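# Empty the snacks from a paper bag onto the table

## Task

Remove every snack from the paper bag and leave all of them resting on the table, with the bag upright and open on the table at the end. The task fails if, before you finish, any snack drops farther than about a hand's length, unless it lands in a mouth-up bag that is off the table. The task also fails if anything ends up off the table. Dropping the bag or setting it down roughly lowers the score.

## Robot and tools

Robot: two arms, left_arm and right_arm. Each ends in a five-finger hand: a right hand on right_arm and its mirror image, a left hand, on left_arm. Base positions in the scene frame are left_arm (+0.027, +0.234, 0) m and right_arm (+0.037, -0.358, 0) m, the right one yawed very slightly (quat_wxyz +1.000, 0, 0, +0.005).

Scene frame: origin at table-top height, halfway between the nominal bases. +z is up, +x points forward over the table, and left_arm is on the +y side. Arm names do not match the left and right of the images. Fixed cameras and the table use the scene frame. Hand poses, Hand targets, velocities and wrist-camera poses use each arm's own base frame, and pose offsets run along that arm's base axes, with turns made about the Hand target's position.

Hand point: a spot 0.05 m in front of the palm and 0.15 m out from the wrist mount along the fingers. Its +z runs along the straight fingers, +y points out of the palm, and +x runs across the palm away from the thumb on the right hand, toward the thumb on the left. Straight fingers reach 0.06 to 0.07 m past it along +z and sit 0.06 m behind it along -y. A wrist bracket on the little-finger side can strike things. With the thumb turned in front of the palm, the hand can hold objects about 0.035 to 0.065 m thick, or a handle down to about 0.025 m.

The 28-number row (every number in [-1, 1], always all 28 even if one arm moves): left_arm dx, dy, dz, rx, ry, rz; left hand little, ring, middle, index, thumb_bend, thumb_turn, force_limit, speed; then the same fourteen for right_arm. The six pose numbers are an offset, not a pose. They count from that arm's Hand target as it was when the action or move began. 1.0 equals 0.6 m or 180 degrees. rx, ry, rz form one rotation vector. Every row of one action or one move target list counts from that same start, so sending an offset again moves the arm on again. All six pose numbers at 0 re-commands the current Hand target. A translation longer than 1.0 is shortened along its direction.

Hand numbers: the four fingers and thumb_bend use +1 for straight/open and -1 for curled/closed. thumb_turn uses +1 for beside the palm and -1 for opposite the fingers. force_limit runs linearly from about 0 N at -1 to 10 N at +1 (15 N for the two thumb motors). speed rises linearly from nearly zero at -1 to full at +0.48 and stays full above that; full travel takes 0.49 s. For a gentle grip close at speed -0.94 or lower. A motor starts only when its target changes by 0.002 or more. To leave a hand unchanged, repeat the eight numbers of its last executed row; if none has run yet, send its hand_measured plus hand_force_limit and hand_speed. To grip harder, raise force_limit and send a target more closed than hand_measured; to loosen, send one more open.

Tools:
- execute_actions(actions, cameras): actions is a list of actions; each action is up to 15 rows, one per 1/30 s step, and a short action repeats its last row to fill 15 steps. An empty list returns camera images. cameras: names, ["all"], or [].
- move(target, speed, blend, blocking, cameras): target is one row or a list of up to 15 rows, all offsets from the same starting Hand targets. Paths are straight and all end together, lasting 0.5 to 10 s. speed is in m/s, 0.002 to 4.3, default 0.25, with turning capped at twice that in rad/s; one value, or one per target. blend is in metres (0 = stop at each corner). blocking=false returns after about 0.5 s while motion continues. Paths do not avoid obstacles or the other arm. Steer around an arm's own base rather than near it.
- wait(seconds 0 to 10); stop() brakes a running move; zoom_image(camera, region [x0, y0, x1, y1] in pixels, at most 504 by 504) on the newest image; show_instructions(); finished_scene(scene=1), which is final.

Cameras: cam_high and cam_low (896x504, fixed), cam_left_wrist and cam_right_wrist (672x504, fisheye).

Results: end_effector_position (m) and end_effector_quat_wxyz in the base frame; Hand target, the last commanded pose after clipping and the base for the next offsets; hand_measured, hand_stopped_by (moving, target, force, stalled, fault), hand_load_n (positive means pushed open; a lost grip drops to about 0), hand_force_limit, hand_speed; joint velocities, torques and motor temperatures. move adds a "move:" line such as done, off_target, moving, held or fault, with limits such as paced or held. done means at rest within 10 mm and 2 degrees; neither done nor off_target says anything about contact.

Cautions: arms often rest 1 to 3 cm (up to 5 cm) short of the command, usually low, and may sag under load; send the missing distance again. Orientation is clipped each step to 40 degrees from the current one. Faster moves lag, overshoot and hit harder. Avoid drops, releasing moving objects, slams, hard pushes, hits on fixed or heavy things, contact between the two hands, and excessive finger loads. Holding loads, stretching out or pushing at unreachable poses heats motors; at 100 °C the arm collapses for 30 to 60 s, sometimes without a MOTOR HOT warning at 85 °C. Keep the bag upright and every snack on the table.

Each tool is called as name(argument=value, ...) on one line, values as JSON.

Reference images:

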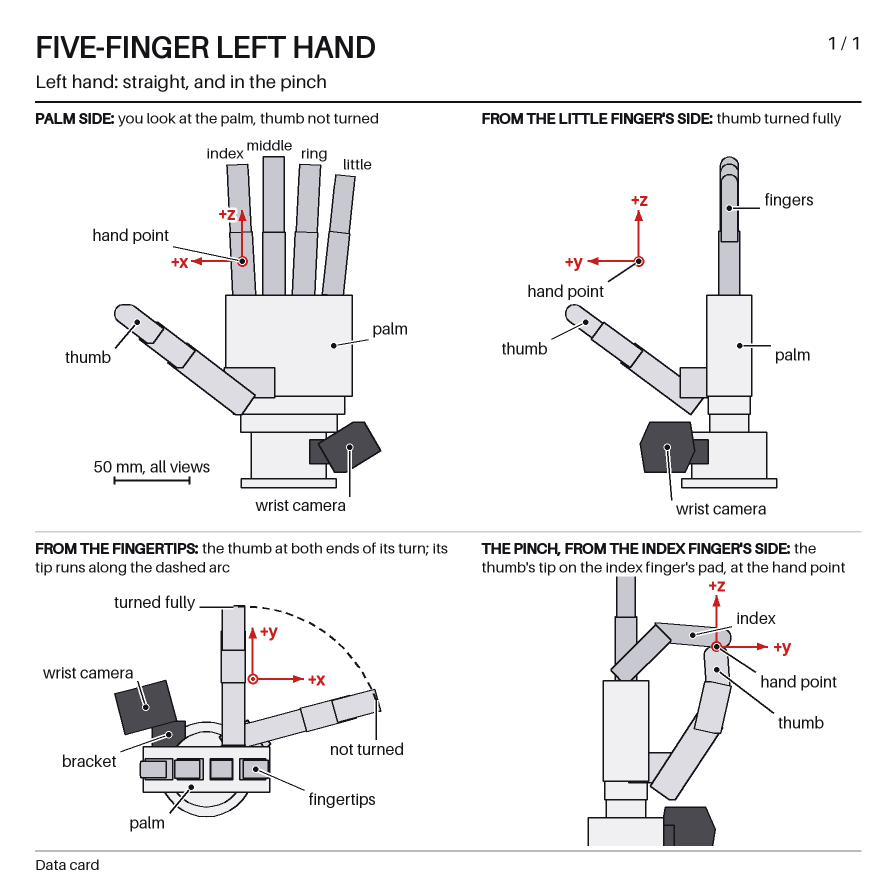

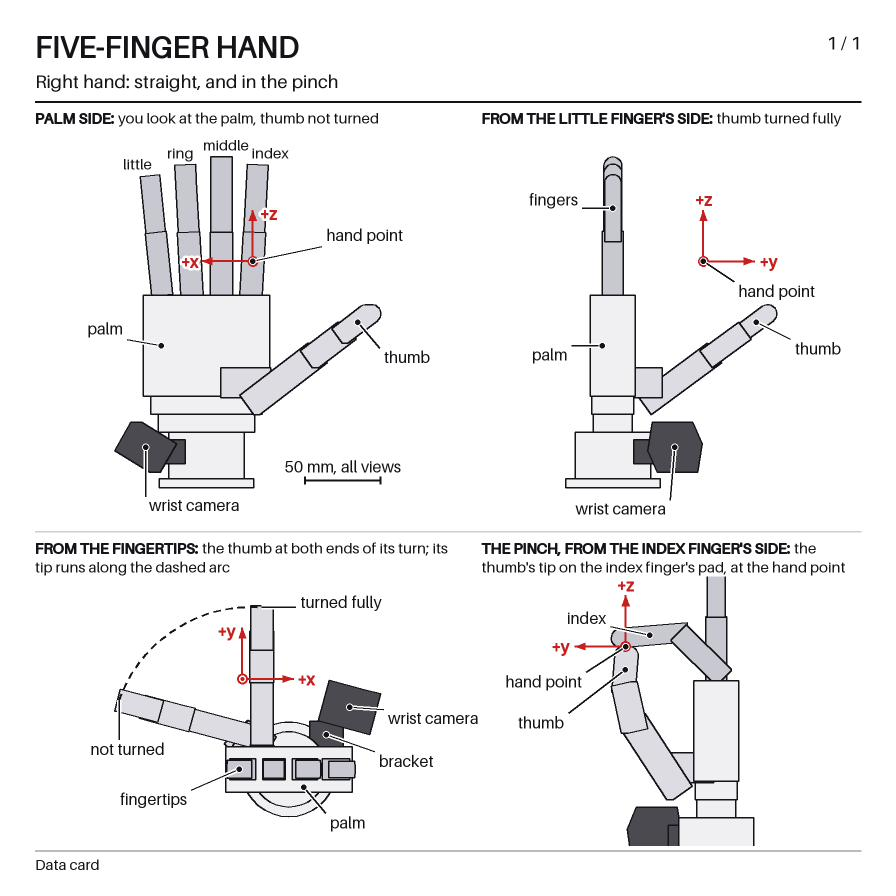

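## Session

execute_actions(actions=[])

Scene clock: 0.00 s.
left_arm: end_effector_position=(+0.2534, +0.0062, +0.2861) hand_measured=(+1.000, +1.000, +1.000, +1.000, +1.000, +1.000) hand_load_n=(+0.0, +0.0, +0.0, +0.0, +0.0, +0.0) hand_stopped_by=(target, target, target, target, target, target) hand_force_limit=0.00 hand_speed=-0.80 end_effector_quat_wxyz=(+0.068, +0.078, +0.994, +0.019) | right_arm: end_effector_position=(+0.2305, +0.0809, +0.2194) hand_measured=(+1.000, +1.000, +1.000, +1.000, +1.000, +1.000) hand_load_n=(+0.0, +0.0, +0.0, +0.0, +0.0, +0.0) hand_stopped_by=(target, target, target, target, target, target) hand_force_limit=0.00 hand_speed=-0.80 end_effector_quat_wxyz=(-0.155, +0.822, -0.299, +0.460)
Joint positions: left_arm=[-0.249 0.989 1.169 -1.624 -0.061 1.482] | right_arm=[0.849 0.487 0.641 -0.925 0.708 -0.332]
Joint velocities: within noise
Joint torques (N m): no reading
Motor temperatures (°C): left_arm=[36 30 33 34 32 33] | right_arm=[33 29 31 29 34 31]
Heat: left arm: hottest waist 36 °C; right arm: hottest wrist yaw 34 °C.
Hand target: left_arm +0.2575, +0.0052, +0.2929; +0.077, +0.078, +0.994, +0.018 | right_arm +0.2339, +0.0847, +0.2343; -0.168, +0.814, -0.304, +0.465

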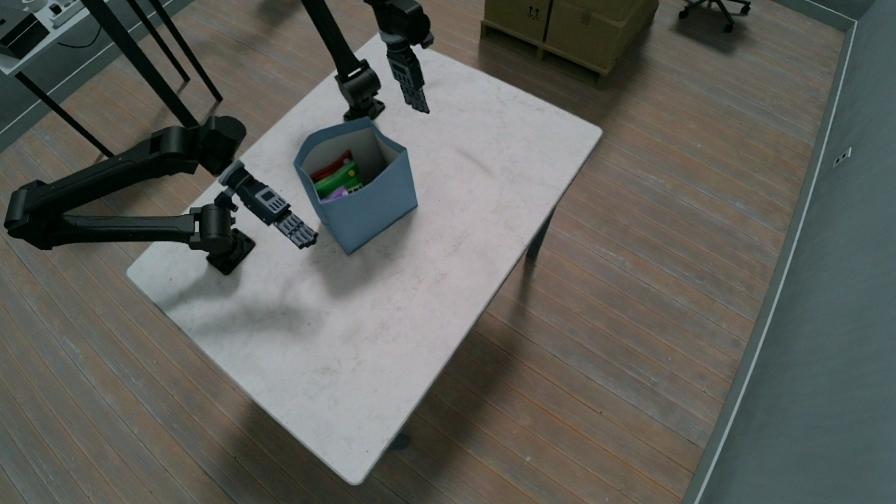

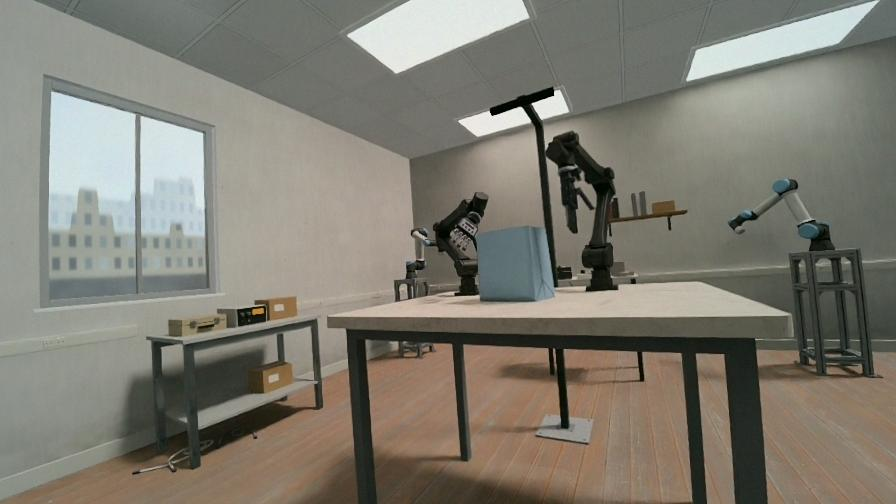

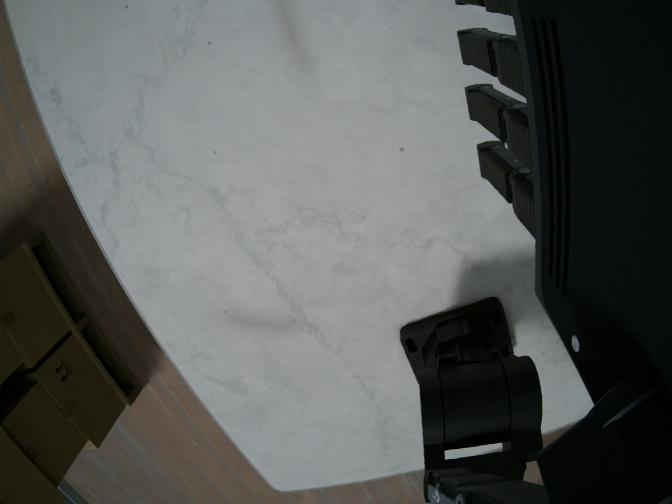

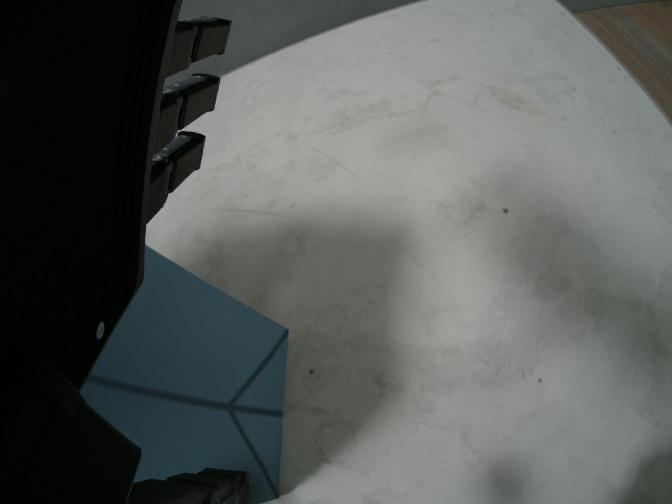

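zoom_image(camera="cam_high", region=[180, 60, 480, 290])

zoom_image(camera="cam_low", region=[380, 100, 680, 330])

Scaled by 1.680 from the camera's 896x504 image, which has a finer 1280x720 frame.

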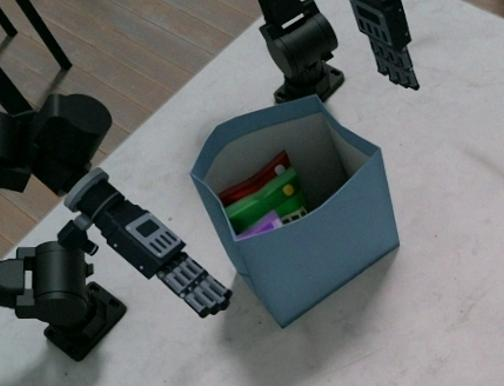

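Scaled by 1.680 from the camera's 896x504 image, which has a finer 1280x720 frame.

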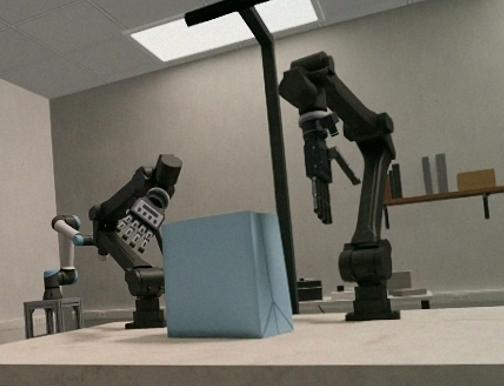

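move(target=[[0,0,0.2,0,0,0,1,1,1,1,1,1,0,-0.8,0,0,0,0,0,0,1,1,1,1,1,1,0,-0.8],[0.27,-0.55,0.2,0,0,0,1,1,1,1,1,1,0,-0.8,0,0,0,0,0,0,1,1,1,1,1,1,0,-0.8]], blend=[0.05,0], cameras=["all"])

Scene clock: 53.37 s.
left_arm: end_effector_position=(+0.4167, -0.3209, +0.4060) hand_measured=(+1.000, +1.000, +1.000, +1.000, +1.000, +1.000) hand_load_n=(+0.0, +0.0, +0.0, +0.0, +0.0, +0.0) hand_stopped_by=(target, target, target, target, target, target) hand_force_limit=0.00 hand_speed=-0.80 end_effector_quat_wxyz=(+0.188, +0.098, +0.976, -0.049) | right_arm: end_effector_position=(+0.2305, +0.0809, +0.2194) hand_measured=(+1.000, +1.000, +1.000, +1.000, +1.000, +1.000) hand_load_n=(+0.0, +0.0, +0.0, +0.0, +0.0, +0.0) hand_stopped_by=(target, target, target, target, target, target) hand_force_limit=0.00 hand_speed=-0.80 end_effector_quat_wxyz=(-0.155, +0.822, -0.299, +0.460)
Joint positions: left_arm=[-0.78 1.719 2.194 -1.686 -0.159 1.02] | right_arm=[0.849 0.487 0.641 -0.925 0.708 -0.332]
Joint torques (N m): left_arm=[0.62 -12.57 9.44 0.49 -0.06 -0.05] | right_arm=[0.85 1.08 10.26 1.42 0.54 0]
Heat: left arm: hottest waist 36 °C; right arm: hottest elbow 34 °C.
Hand target: left_arm +0.4194, -0.3249, +0.4128; +0.077, +0.078, +0.994, +0.018 | right_arm +0.2339, +0.0847, +0.2343; -0.168, +0.814, -0.304, +0.465
Off the commanded pose: left_arm 0.008 m, 15 deg | right_arm 0.016 m, 2 deg.
joint sent to its limit (left arm) — joint 4 (wrist pitch), lower limit. The joint targets are off in orientation, not in position.
move: off_target (left_arm, right_arm)

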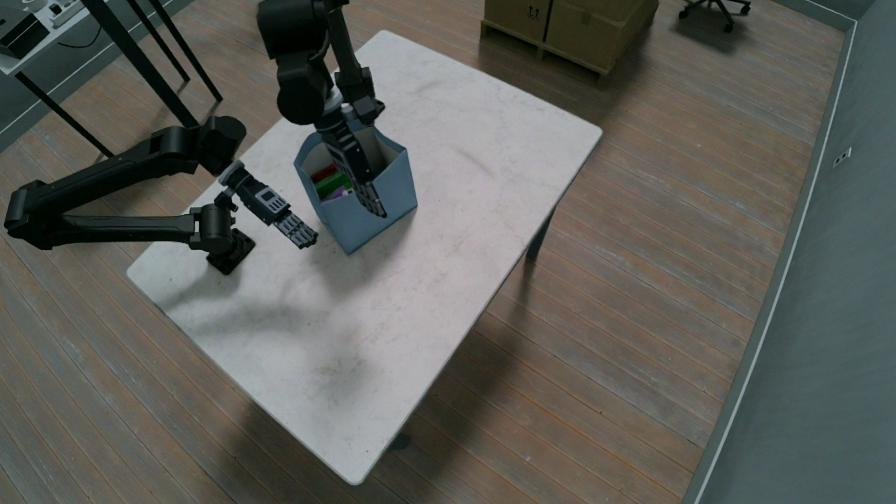

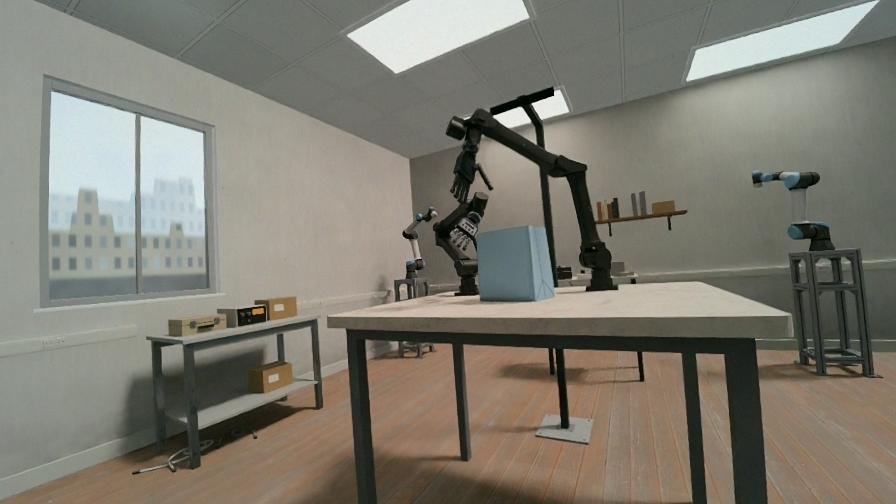

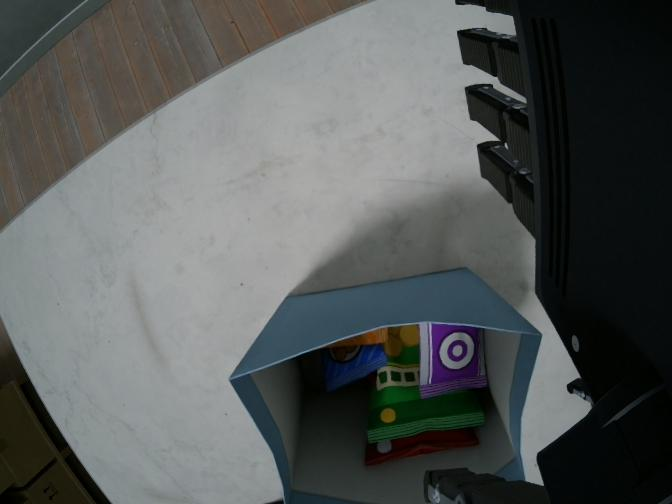

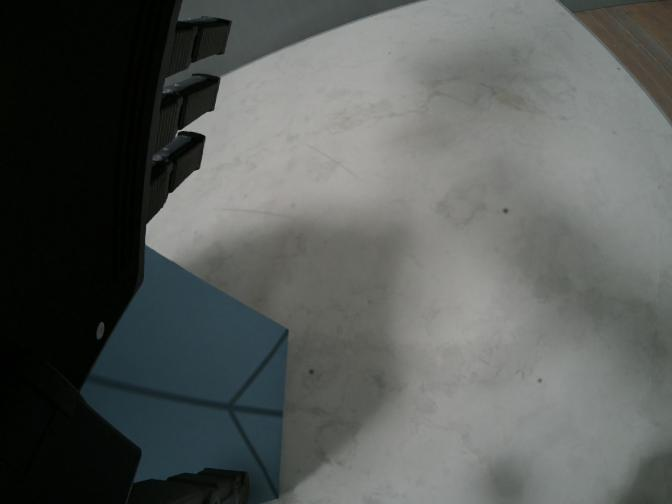

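zoom_image(camera="cam_left_wrist", region=[210, 250, 560, 504])

Scaled by 1.440 from the camera's 672x504 image, which has a finer 960x720 frame.

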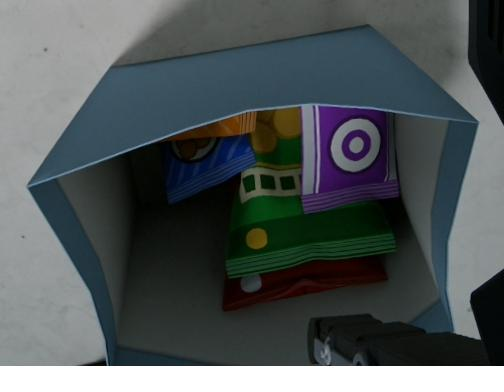

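move(target=[-0.275,-0.082,-0.03,0,-0.167,0,1,1,1,1,1,1,0,-0.8,0,0,0,0,0,0,1,1,1,1,1,1,0,-0.8], cameras=["cam_high","cam_left_wrist"])

zoom_image(camera="cam_left_wrist", region=[100, 50, 600, 450])

Scene clock: 101.87 s.
left_arm: end_effector_position=(+0.2537, -0.3761, +0.3959) hand_measured=(+1.000, +1.000, +1.000, +1.000, +1.000, +1.000) hand_load_n=(-0.5, +0.0, +0.0, +0.0, +0.0, +0.0) hand_stopped_by=(target, target, target, target, target, target) hand_force_limit=0.00 hand_speed=-0.80 end_effector_quat_wxyz=(+0.334, +0.074, +0.939, +0.031) | right_arm: end_effector_position=(+0.2305, +0.0809, +0.2194) hand_measured=(+1.000, +1.000, +1.000, +1.000, +1.000, +1.000) hand_load_n=(+0.0, +0.0, +0.0, +0.0, +0.0, +0.0) hand_stopped_by=(target, target, target, target, target, target) hand_force_limit=0.00 hand_speed=-0.80 end_effector_quat_wxyz=(-0.155, +0.822, -0.299, +0.460)
Joint positions: left_arm=[-1.248 1.562 1.884 -1.651 -0.646 0.562] | right_arm=[0.849 0.487 0.641 -0.925 0.708 -0.332]
Joint torques (N m): left_arm=[1.38 -10.99 7.17 0.03 -0.46 -0.03] | right_arm=[0.91 1.03 10.25 1.43 0.54 0]
Motor temperatures (°C): left_arm=[36 31 38 34 31 32] | right_arm=[32 29 36 29 33 30]
Heat: left arm: hottest elbow 38 °C; right arm: hottest elbow 36 °C.
Hand target: left_arm +0.2545, -0.3740, +0.3950; +0.332, +0.070, +0.940, +0.037 | right_arm +0.2339, +0.0847, +0.2343; -0.168, +0.814, -0.304, +0.465
Off the commanded pose: left_arm 0.002 m, 1 deg | right_arm 0.016 m, 2 deg.
move: off_target (right_arm)
Images, in order (width x height): cam_high 896x504, cam_left_wrist 672x504.

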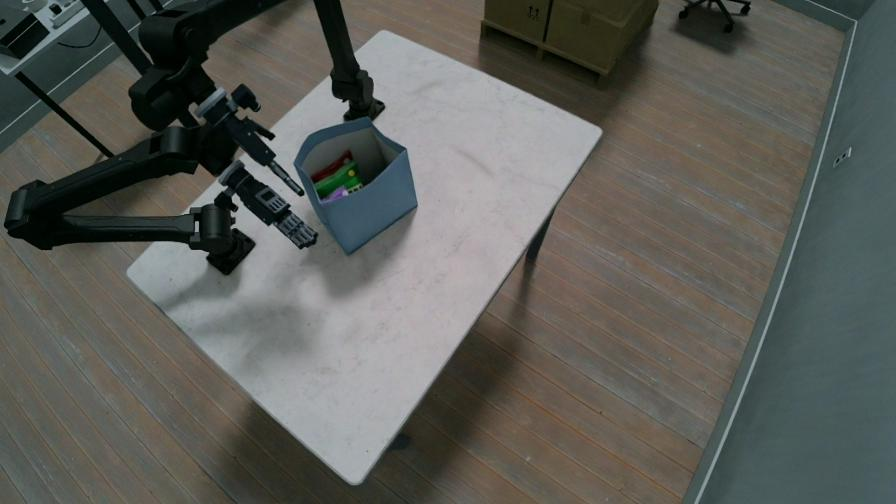

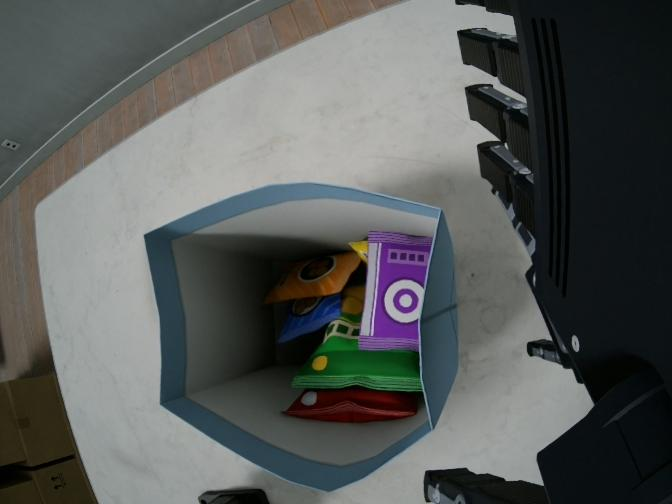

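Scaled by 1.008 from the camera's 672x504 image, which has a finer 960x720 frame.

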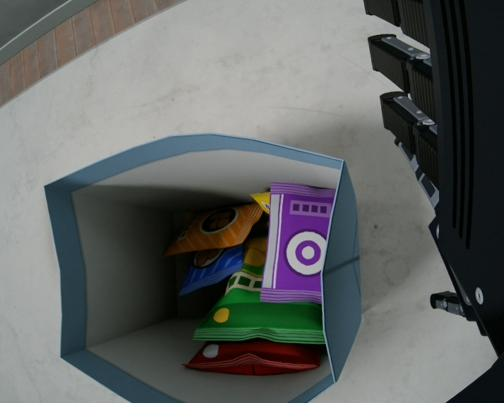

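zoom_image(camera="cam_high", region=[285, 110, 425, 215])

zoom_image(camera="cam_left_wrist", region=[250, 170, 480, 450])

Scaled by 3.600 from the camera's 896x504 image, which has a finer 1280x720 frame.

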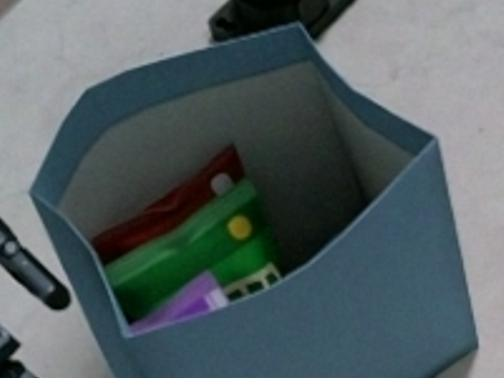

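Scaled by 1.800 from the camera's 672x504 image, which has a finer 960x720 frame.

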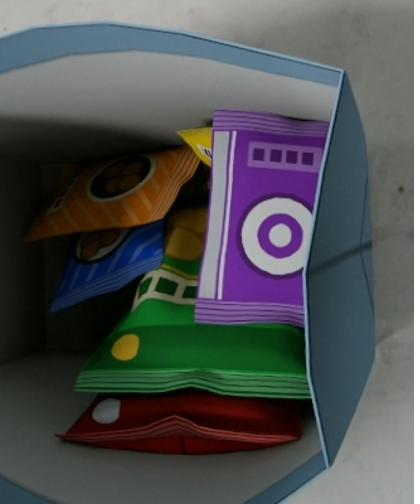

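move(target=[0,0,0,0,0,0,1,1,1,1,1,1,0,-0.8,-0.05,-0.4,0.15,0,0,-0.333,1,1,1,1,1,1,0,-0.8], cameras=["cam_high","cam_right_wrist"])

Scene clock: 285.93 s.
left_arm: end_effector_position=(+0.2536, -0.3761, +0.3959) hand_measured=(+1.000, +1.000, +1.000, +1.000, +1.000, +1.000) hand_load_n=(+0.0, +0.0, +0.0, +0.0, +0.0, +0.0) hand_stopped_by=(target, target, target, target, target, target) hand_force_limit=0.00 hand_speed=-0.80 end_effector_quat_wxyz=(+0.334, +0.074, +0.939, +0.031) | right_arm: end_effector_position=(+0.1941, -0.1503, +0.2984) hand_measured=(+1.000, +1.000, +1.000, +1.000, +1.000, +1.000) hand_load_n=(+0.0, +0.0, +0.0, +0.0, +0.0, +0.0) hand_stopped_by=(target, target, target, target, target, target) hand_force_limit=0.00 hand_speed=-0.80 end_effector_quat_wxyz=(-0.101, -0.570, +0.668, -0.468)
Joint positions: left_arm=[-1.248 1.562 1.884 -1.651 -0.646 0.562] | right_arm=[-0.134 0.589 0.887 -1.13 0.749 -0.277]
Joint torques (N m): left_arm=[1.08 -11.52 7.05 0.2 -0.46 -0.04] | right_arm=[-0.09 1.32 12.01 1.98 0.46 -0.11]
Heat: left arm: hottest elbow 39 °C; right arm: hottest elbow 37 °C.
Hand target: left_arm +0.2545, -0.3740, +0.3949; +0.332, +0.070, +0.940, +0.037 | right_arm +0.2039, -0.1553, +0.3244; -0.087, -0.554, +0.670, -0.487
Off the commanded pose: left_arm 0.002 m, 1 deg | right_arm 0.028 m, 3 deg.
move: off_target (right_arm)
Images, in order (width x height): cam_high 896x504, cam_right_wrist 672x504.

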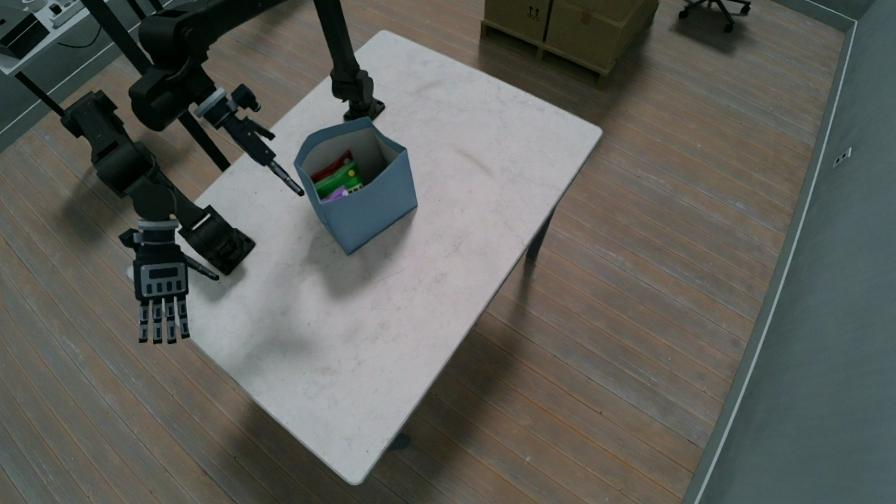

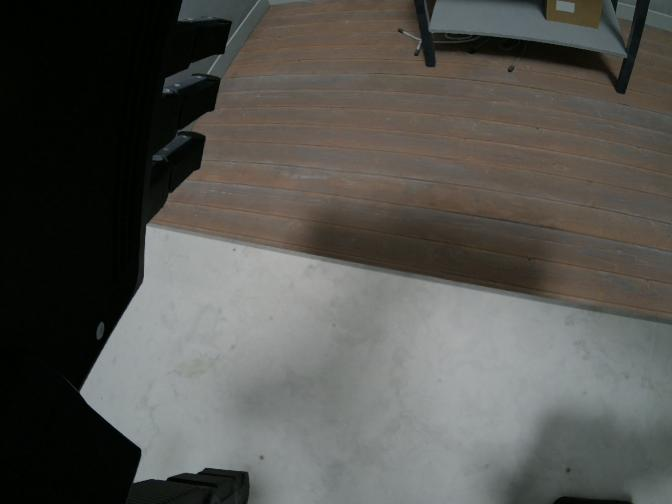

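move(target=[-0.4075,0.073,0.042,-0.156,0.175,0.422,1,1,1,1,1,1,0,-0.8,0,0,0,0,0,0,1,1,1,1,1,1,0,-0.8], cameras=["all"])

Scene clock: 300.57 s.
left_arm: end_effector_position=(+0.0129, -0.3358, +0.4185) hand_measured=(+1.000, +1.000, +1.000, +1.000, +1.000, +1.000) hand_load_n=(+0.0, +0.0, +0.0, +0.0, +0.0, +0.0) hand_stopped_by=(target, target, target, target, target, target) hand_force_limit=0.00 hand_speed=-0.80 end_effector_quat_wxyz=(-0.086, -0.566, +0.805, -0.157) | right_arm: end_effector_position=(+0.1940, -0.1504, +0.2984) hand_measured=(+1.000, +1.000, +1.000, +1.000, +1.000, +1.000) hand_load_n=(+0.0, +0.0, +0.0, +0.0, +0.0, +0.0) hand_stopped_by=(target, target, target, target, target, target) hand_force_limit=0.00 hand_speed=-0.80 end_effector_quat_wxyz=(-0.101, -0.570, +0.668, -0.468)
Joint positions: left_arm=[-1.298 1.079 1.549 -1.685 0.056 -0.963] | right_arm=[-0.135 0.589 0.887 -1.13 0.748 -0.278]
Joint torques (N m): left_arm=[0.26 -5.01 6.34 0.49 0.3 -0.04] | right_arm=[-0.09 1.32 12.04 1.99 0.46 -0.11]
Heat: left arm: hottest elbow 39 °C; right arm: hottest elbow 38 °C.
Hand target: left_arm +0.0100, -0.3302, +0.4201; +0.000, -0.579, +0.816, +0.001 | right_arm +0.2039, -0.1554, +0.3244; -0.087, -0.554, +0.670, -0.487
Off the commanded pose: left_arm 0.006 m, 21 deg | right_arm 0.028 m, 3 deg.
joint sent to its limit (left arm) — joint 4 (wrist pitch), lower limit. The joint targets are off in orientation, not in position.
move: off_target (left_arm, right_arm)

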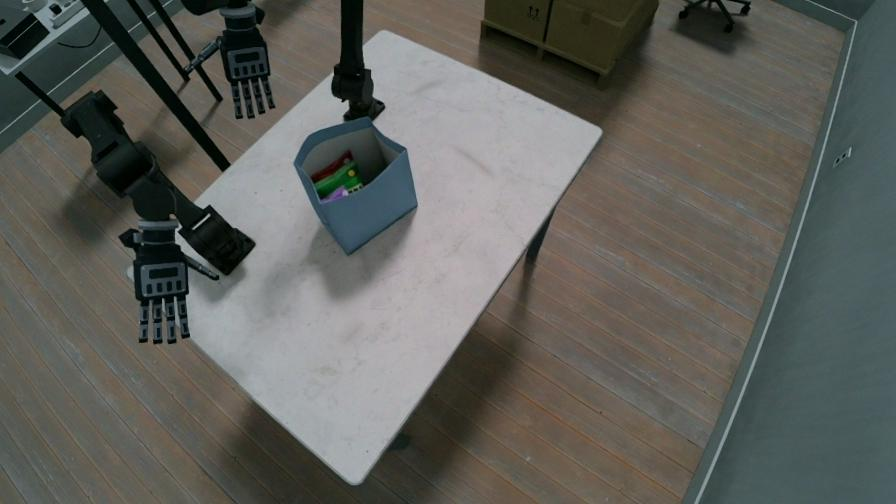

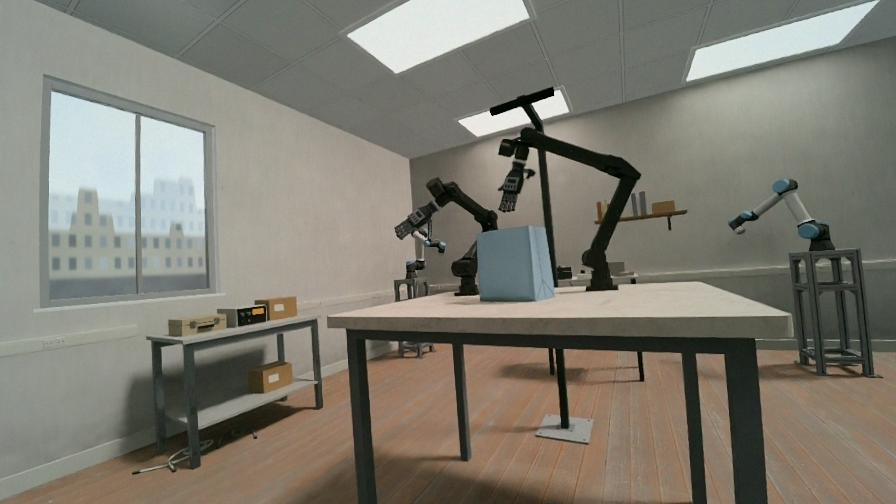

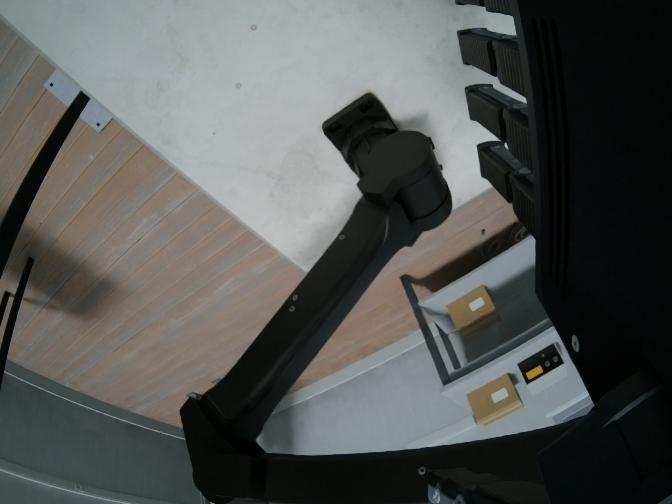

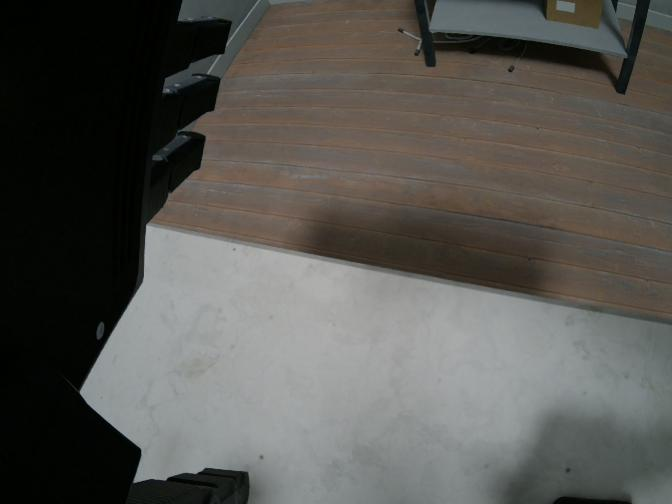

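move(target=[0.0,0,-0.533,0,0,0,1,1,1,1,1,1,0,-0.8,0,0,0,0,0,0,1,1,1,1,1,1,0,-0.8], cameras=["all"])

Scene clock: 307.57 s.
left_arm: end_effector_position=(+0.0111, -0.3257, +0.1040) hand_measured=(+1.000, +1.000, +1.000, +1.000, +1.000, +1.000) hand_load_n=(+0.0, +0.0, +0.0, +0.0, +0.0, +0.0) hand_stopped_by=(target, target, target, target, target, target) hand_force_limit=0.00 hand_speed=-0.80 end_effector_quat_wxyz=(-0.001, -0.578, +0.816, +0.002) | right_arm: end_effector_position=(+0.1940, -0.1504, +0.2984) hand_measured=(+1.000, +1.000, +1.000, +1.000, +1.000, +1.000) hand_load_n=(+0.0, +0.0, +0.0, +0.0, +0.0, +0.0) hand_stopped_by=(target, target, target, target, target, target) hand_force_limit=0.00 hand_speed=-0.80 end_effector_quat_wxyz=(-0.101, -0.570, +0.668, -0.468)
Joint positions: left_arm=[-1.326 1.262 0.887 -1.198 0.004 -0.988] | right_arm=[-0.135 0.589 0.887 -1.13 0.748 -0.278]
Joint torques (N m): left_arm=[0.26 -5.07 6.91 0.84 -0.01 -0.02] | right_arm=[-0.09 1.32 12.01 2 0.46 -0.11]
Heat: left arm: hottest elbow 38 °C; right arm: hottest elbow 38 °C.
Hand target: left_arm +0.0099, -0.3301, +0.1003; +0.000, -0.578, +0.816, +0.001 | right_arm +0.2039, -0.1554, +0.3244; -0.087, -0.554, +0.670, -0.487
Off the commanded pose: left_arm 0.006 m, 0 deg | right_arm 0.028 m, 3 deg.
move: off_target (right_arm)

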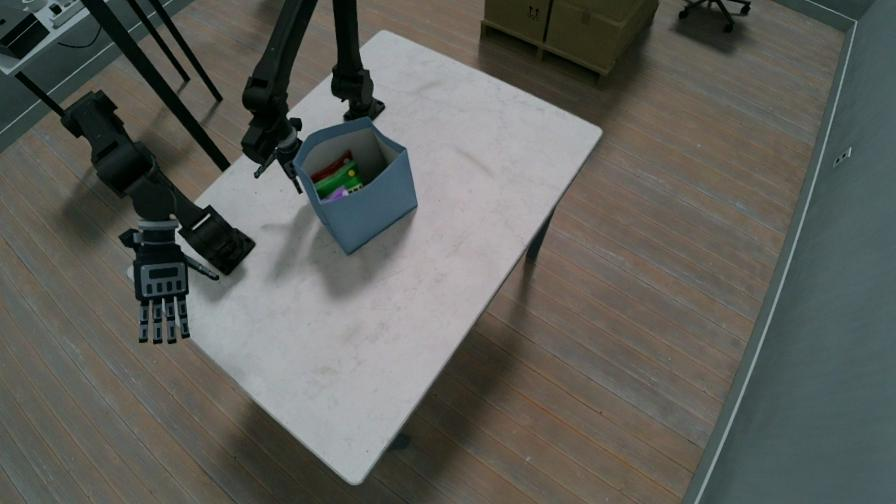

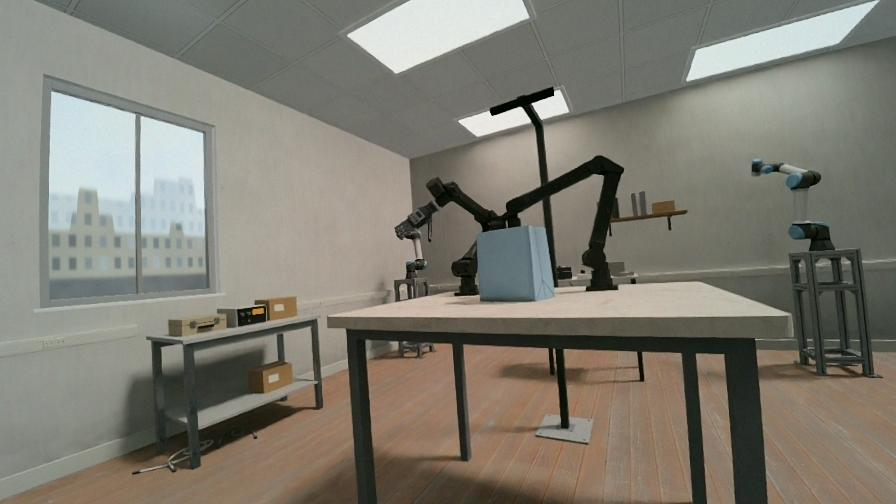

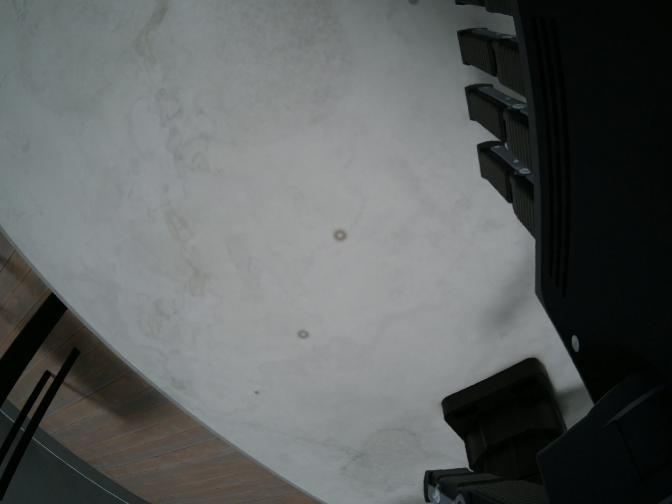

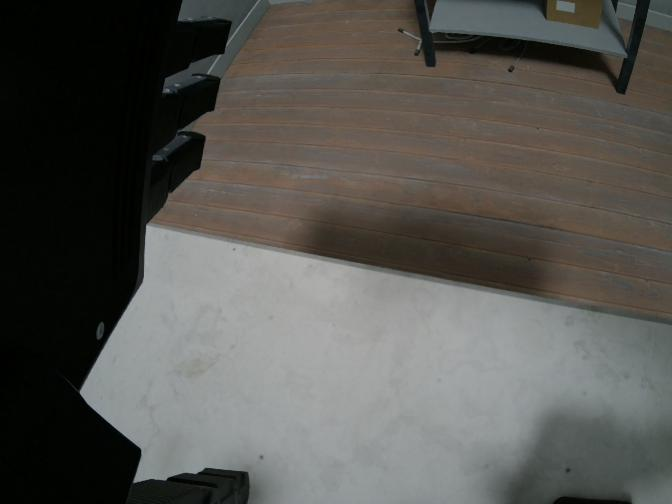

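zoom_image(camera="cam_high", region=[220, 80, 440, 260])

Scaled by 2.291 from the camera's 896x504 image, which has a finer 1280x720 frame.

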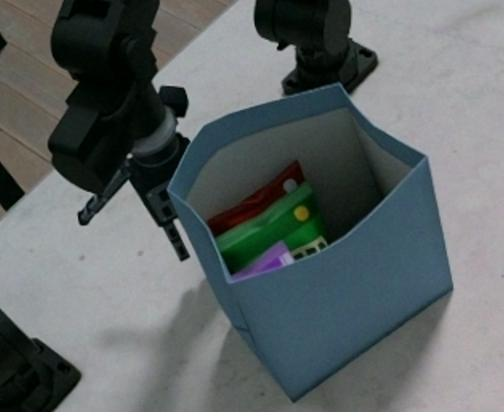

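move(target=[0.3,0,0,0,0,0,1,1,1,1,1,1,0,-0.8,0,0,0,0,0,0,1,1,1,1,1,1,0,-0.8], speed=0.08, cameras=["cam_high","cam_low"])

Scene clock: 315.33 s.
left_arm: end_effector_position=(+0.1758, -0.3178, +0.0962) hand_measured=(+1.000, +1.000, +1.000, +1.000, +1.000, +1.000) hand_load_n=(+0.0, +0.0, +0.0, +0.0, -0.5, +0.0) hand_stopped_by=(target, target, target, target, target, target) hand_force_limit=0.00 hand_speed=-0.80 end_effector_quat_wxyz=(-0.001, -0.580, +0.815, +0.014) | right_arm: end_effector_position=(+0.1940, -0.1504, +0.2984) hand_measured=(+1.000, +1.000, +1.000, +1.000, +1.000, +1.000) hand_load_n=(+0.0, -0.5, +0.0, +0.5, +0.0, +0.0) hand_stopped_by=(target, target, target, target, target, target) hand_force_limit=0.00 hand_speed=-0.80 end_effector_quat_wxyz=(-0.101, -0.570, +0.668, -0.468)
Joint positions: left_arm=[-0.903 1.464 1.058 -1.192 0 -0.569] | right_arm=[-0.135 0.589 0.887 -1.13 0.748 -0.278]
Joint torques (N m): left_arm=[2.32 -7.71 9.16 0.62 0.06 0.2] | right_arm=[-0.15 1.32 12.03 1.98 0.46 -0.11]
Heat: left arm: hottest elbow 38 °C; right arm: hottest elbow 38 °C.
Hand target: left_arm +0.1899, -0.3302, +0.1003; +0.000, -0.579, +0.816, +0.001 | right_arm +0.2039, -0.1554, +0.3244; -0.087, -0.554, +0.670, -0.487
Off the commanded pose: left_arm 0.019 m, 1 deg | right_arm 0.028 m, 3 deg.
move: off_target (left_arm, right_arm)
Images, in order (width x height): cam_high 896x504, cam_low 896x504.

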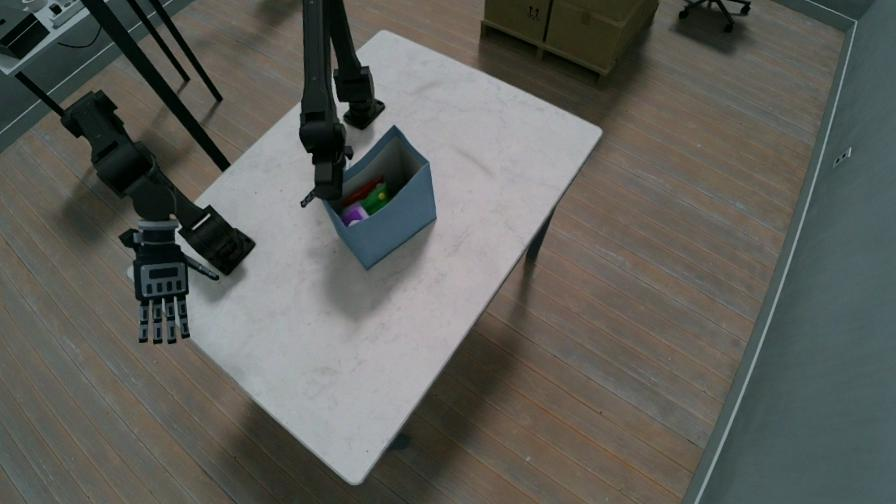

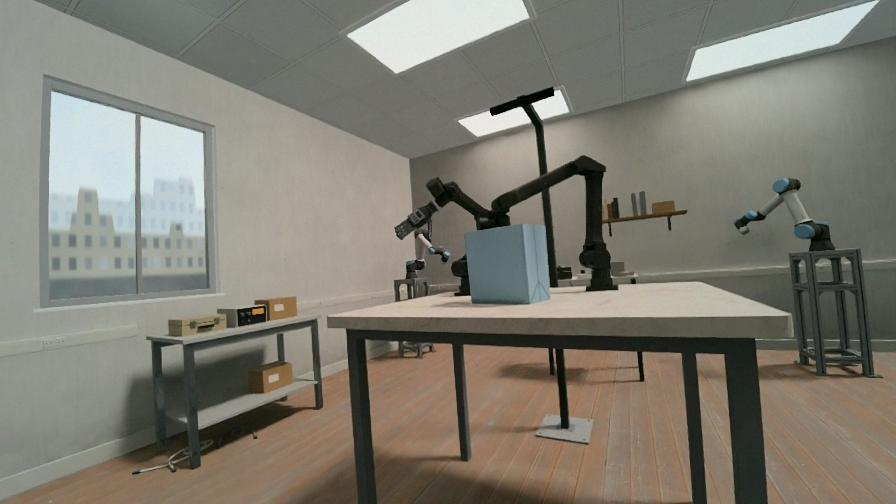

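move(target=[0.3,0,0,0,0,0,1,1,1,1,1,1,0,-0.8,0,0,0,0,0,0,1,1,1,1,1,1,0,-0.8], speed=0.08, cameras=["cam_high","cam_low"])

zoom_image(camera="cam_high", region=[260, 120, 520, 330])

Scene clock: 321.03 s.
left_arm: end_effector_position=(+0.3568, -0.3259, +0.0994) hand_measured=(+1.000, +1.000, +1.000, +1.000, +1.000, +1.000) hand_load_n=(+0.0, +0.0, +0.0, +0.0, +0.0, +0.0) hand_stopped_by=(target, target, target, target, target, target) hand_force_limit=0.00 hand_speed=-0.80 end_effector_quat_wxyz=(-0.001, -0.580, +0.815, +0.003) | right_arm: end_effector_position=(+0.1940, -0.1504, +0.2984) hand_measured=(+1.000, +1.000, +1.000, +1.000, +1.000, +1.000) hand_load_n=(+0.0, +0.0, +0.0, +0.0, +0.0, +0.0) hand_stopped_by=(target, target, target, target, target, target) hand_force_limit=0.00 hand_speed=-0.80 end_effector_quat_wxyz=(-0.101, -0.570, +0.668, -0.468)
Joint positions: left_arm=[-0.641 1.782 1.465 -1.259 0 -0.307] | right_arm=[-0.135 0.589 0.887 -1.13 0.748 -0.278]
Joint torques (N m): left_arm=[0.73 -12.34 9.51 -0.02 0.08 0.17] | right_arm=[-0.09 1.26 12.03 1.98 0.46 -0.11]
Heat: left arm: hottest elbow 39 °C; right arm: hottest elbow 38 °C.
Hand target: left_arm +0.3700, -0.3301, +0.1004; +0.000, -0.579, +0.816, +0.001 | right_arm +0.2039, -0.1554, +0.3244; -0.087, -0.554, +0.670, -0.487
Off the commanded pose: left_arm 0.014 m, 0 deg | right_arm 0.028 m, 3 deg.
move: off_target (left_arm, right_arm)
Images, in order (width x height): cam_high 896x504, cam_low 896x504.

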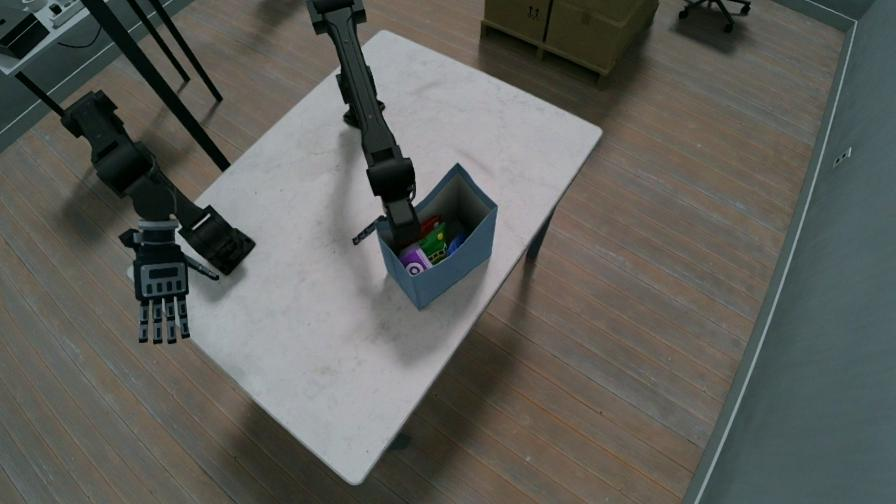

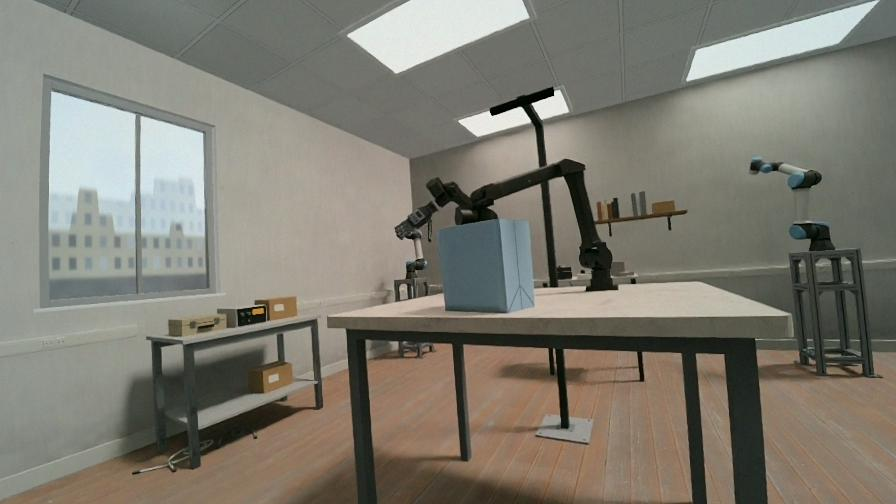

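Scaled by 1.938 from the camera's 896x504 image, which has a finer 1280x720 frame.

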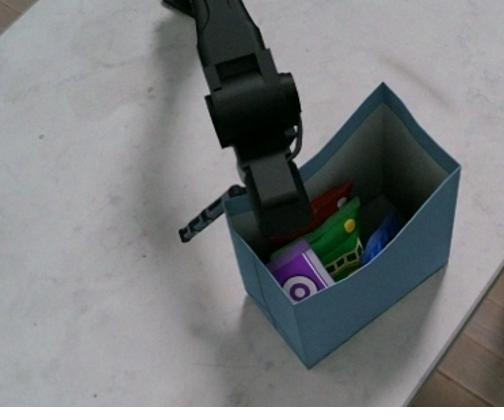

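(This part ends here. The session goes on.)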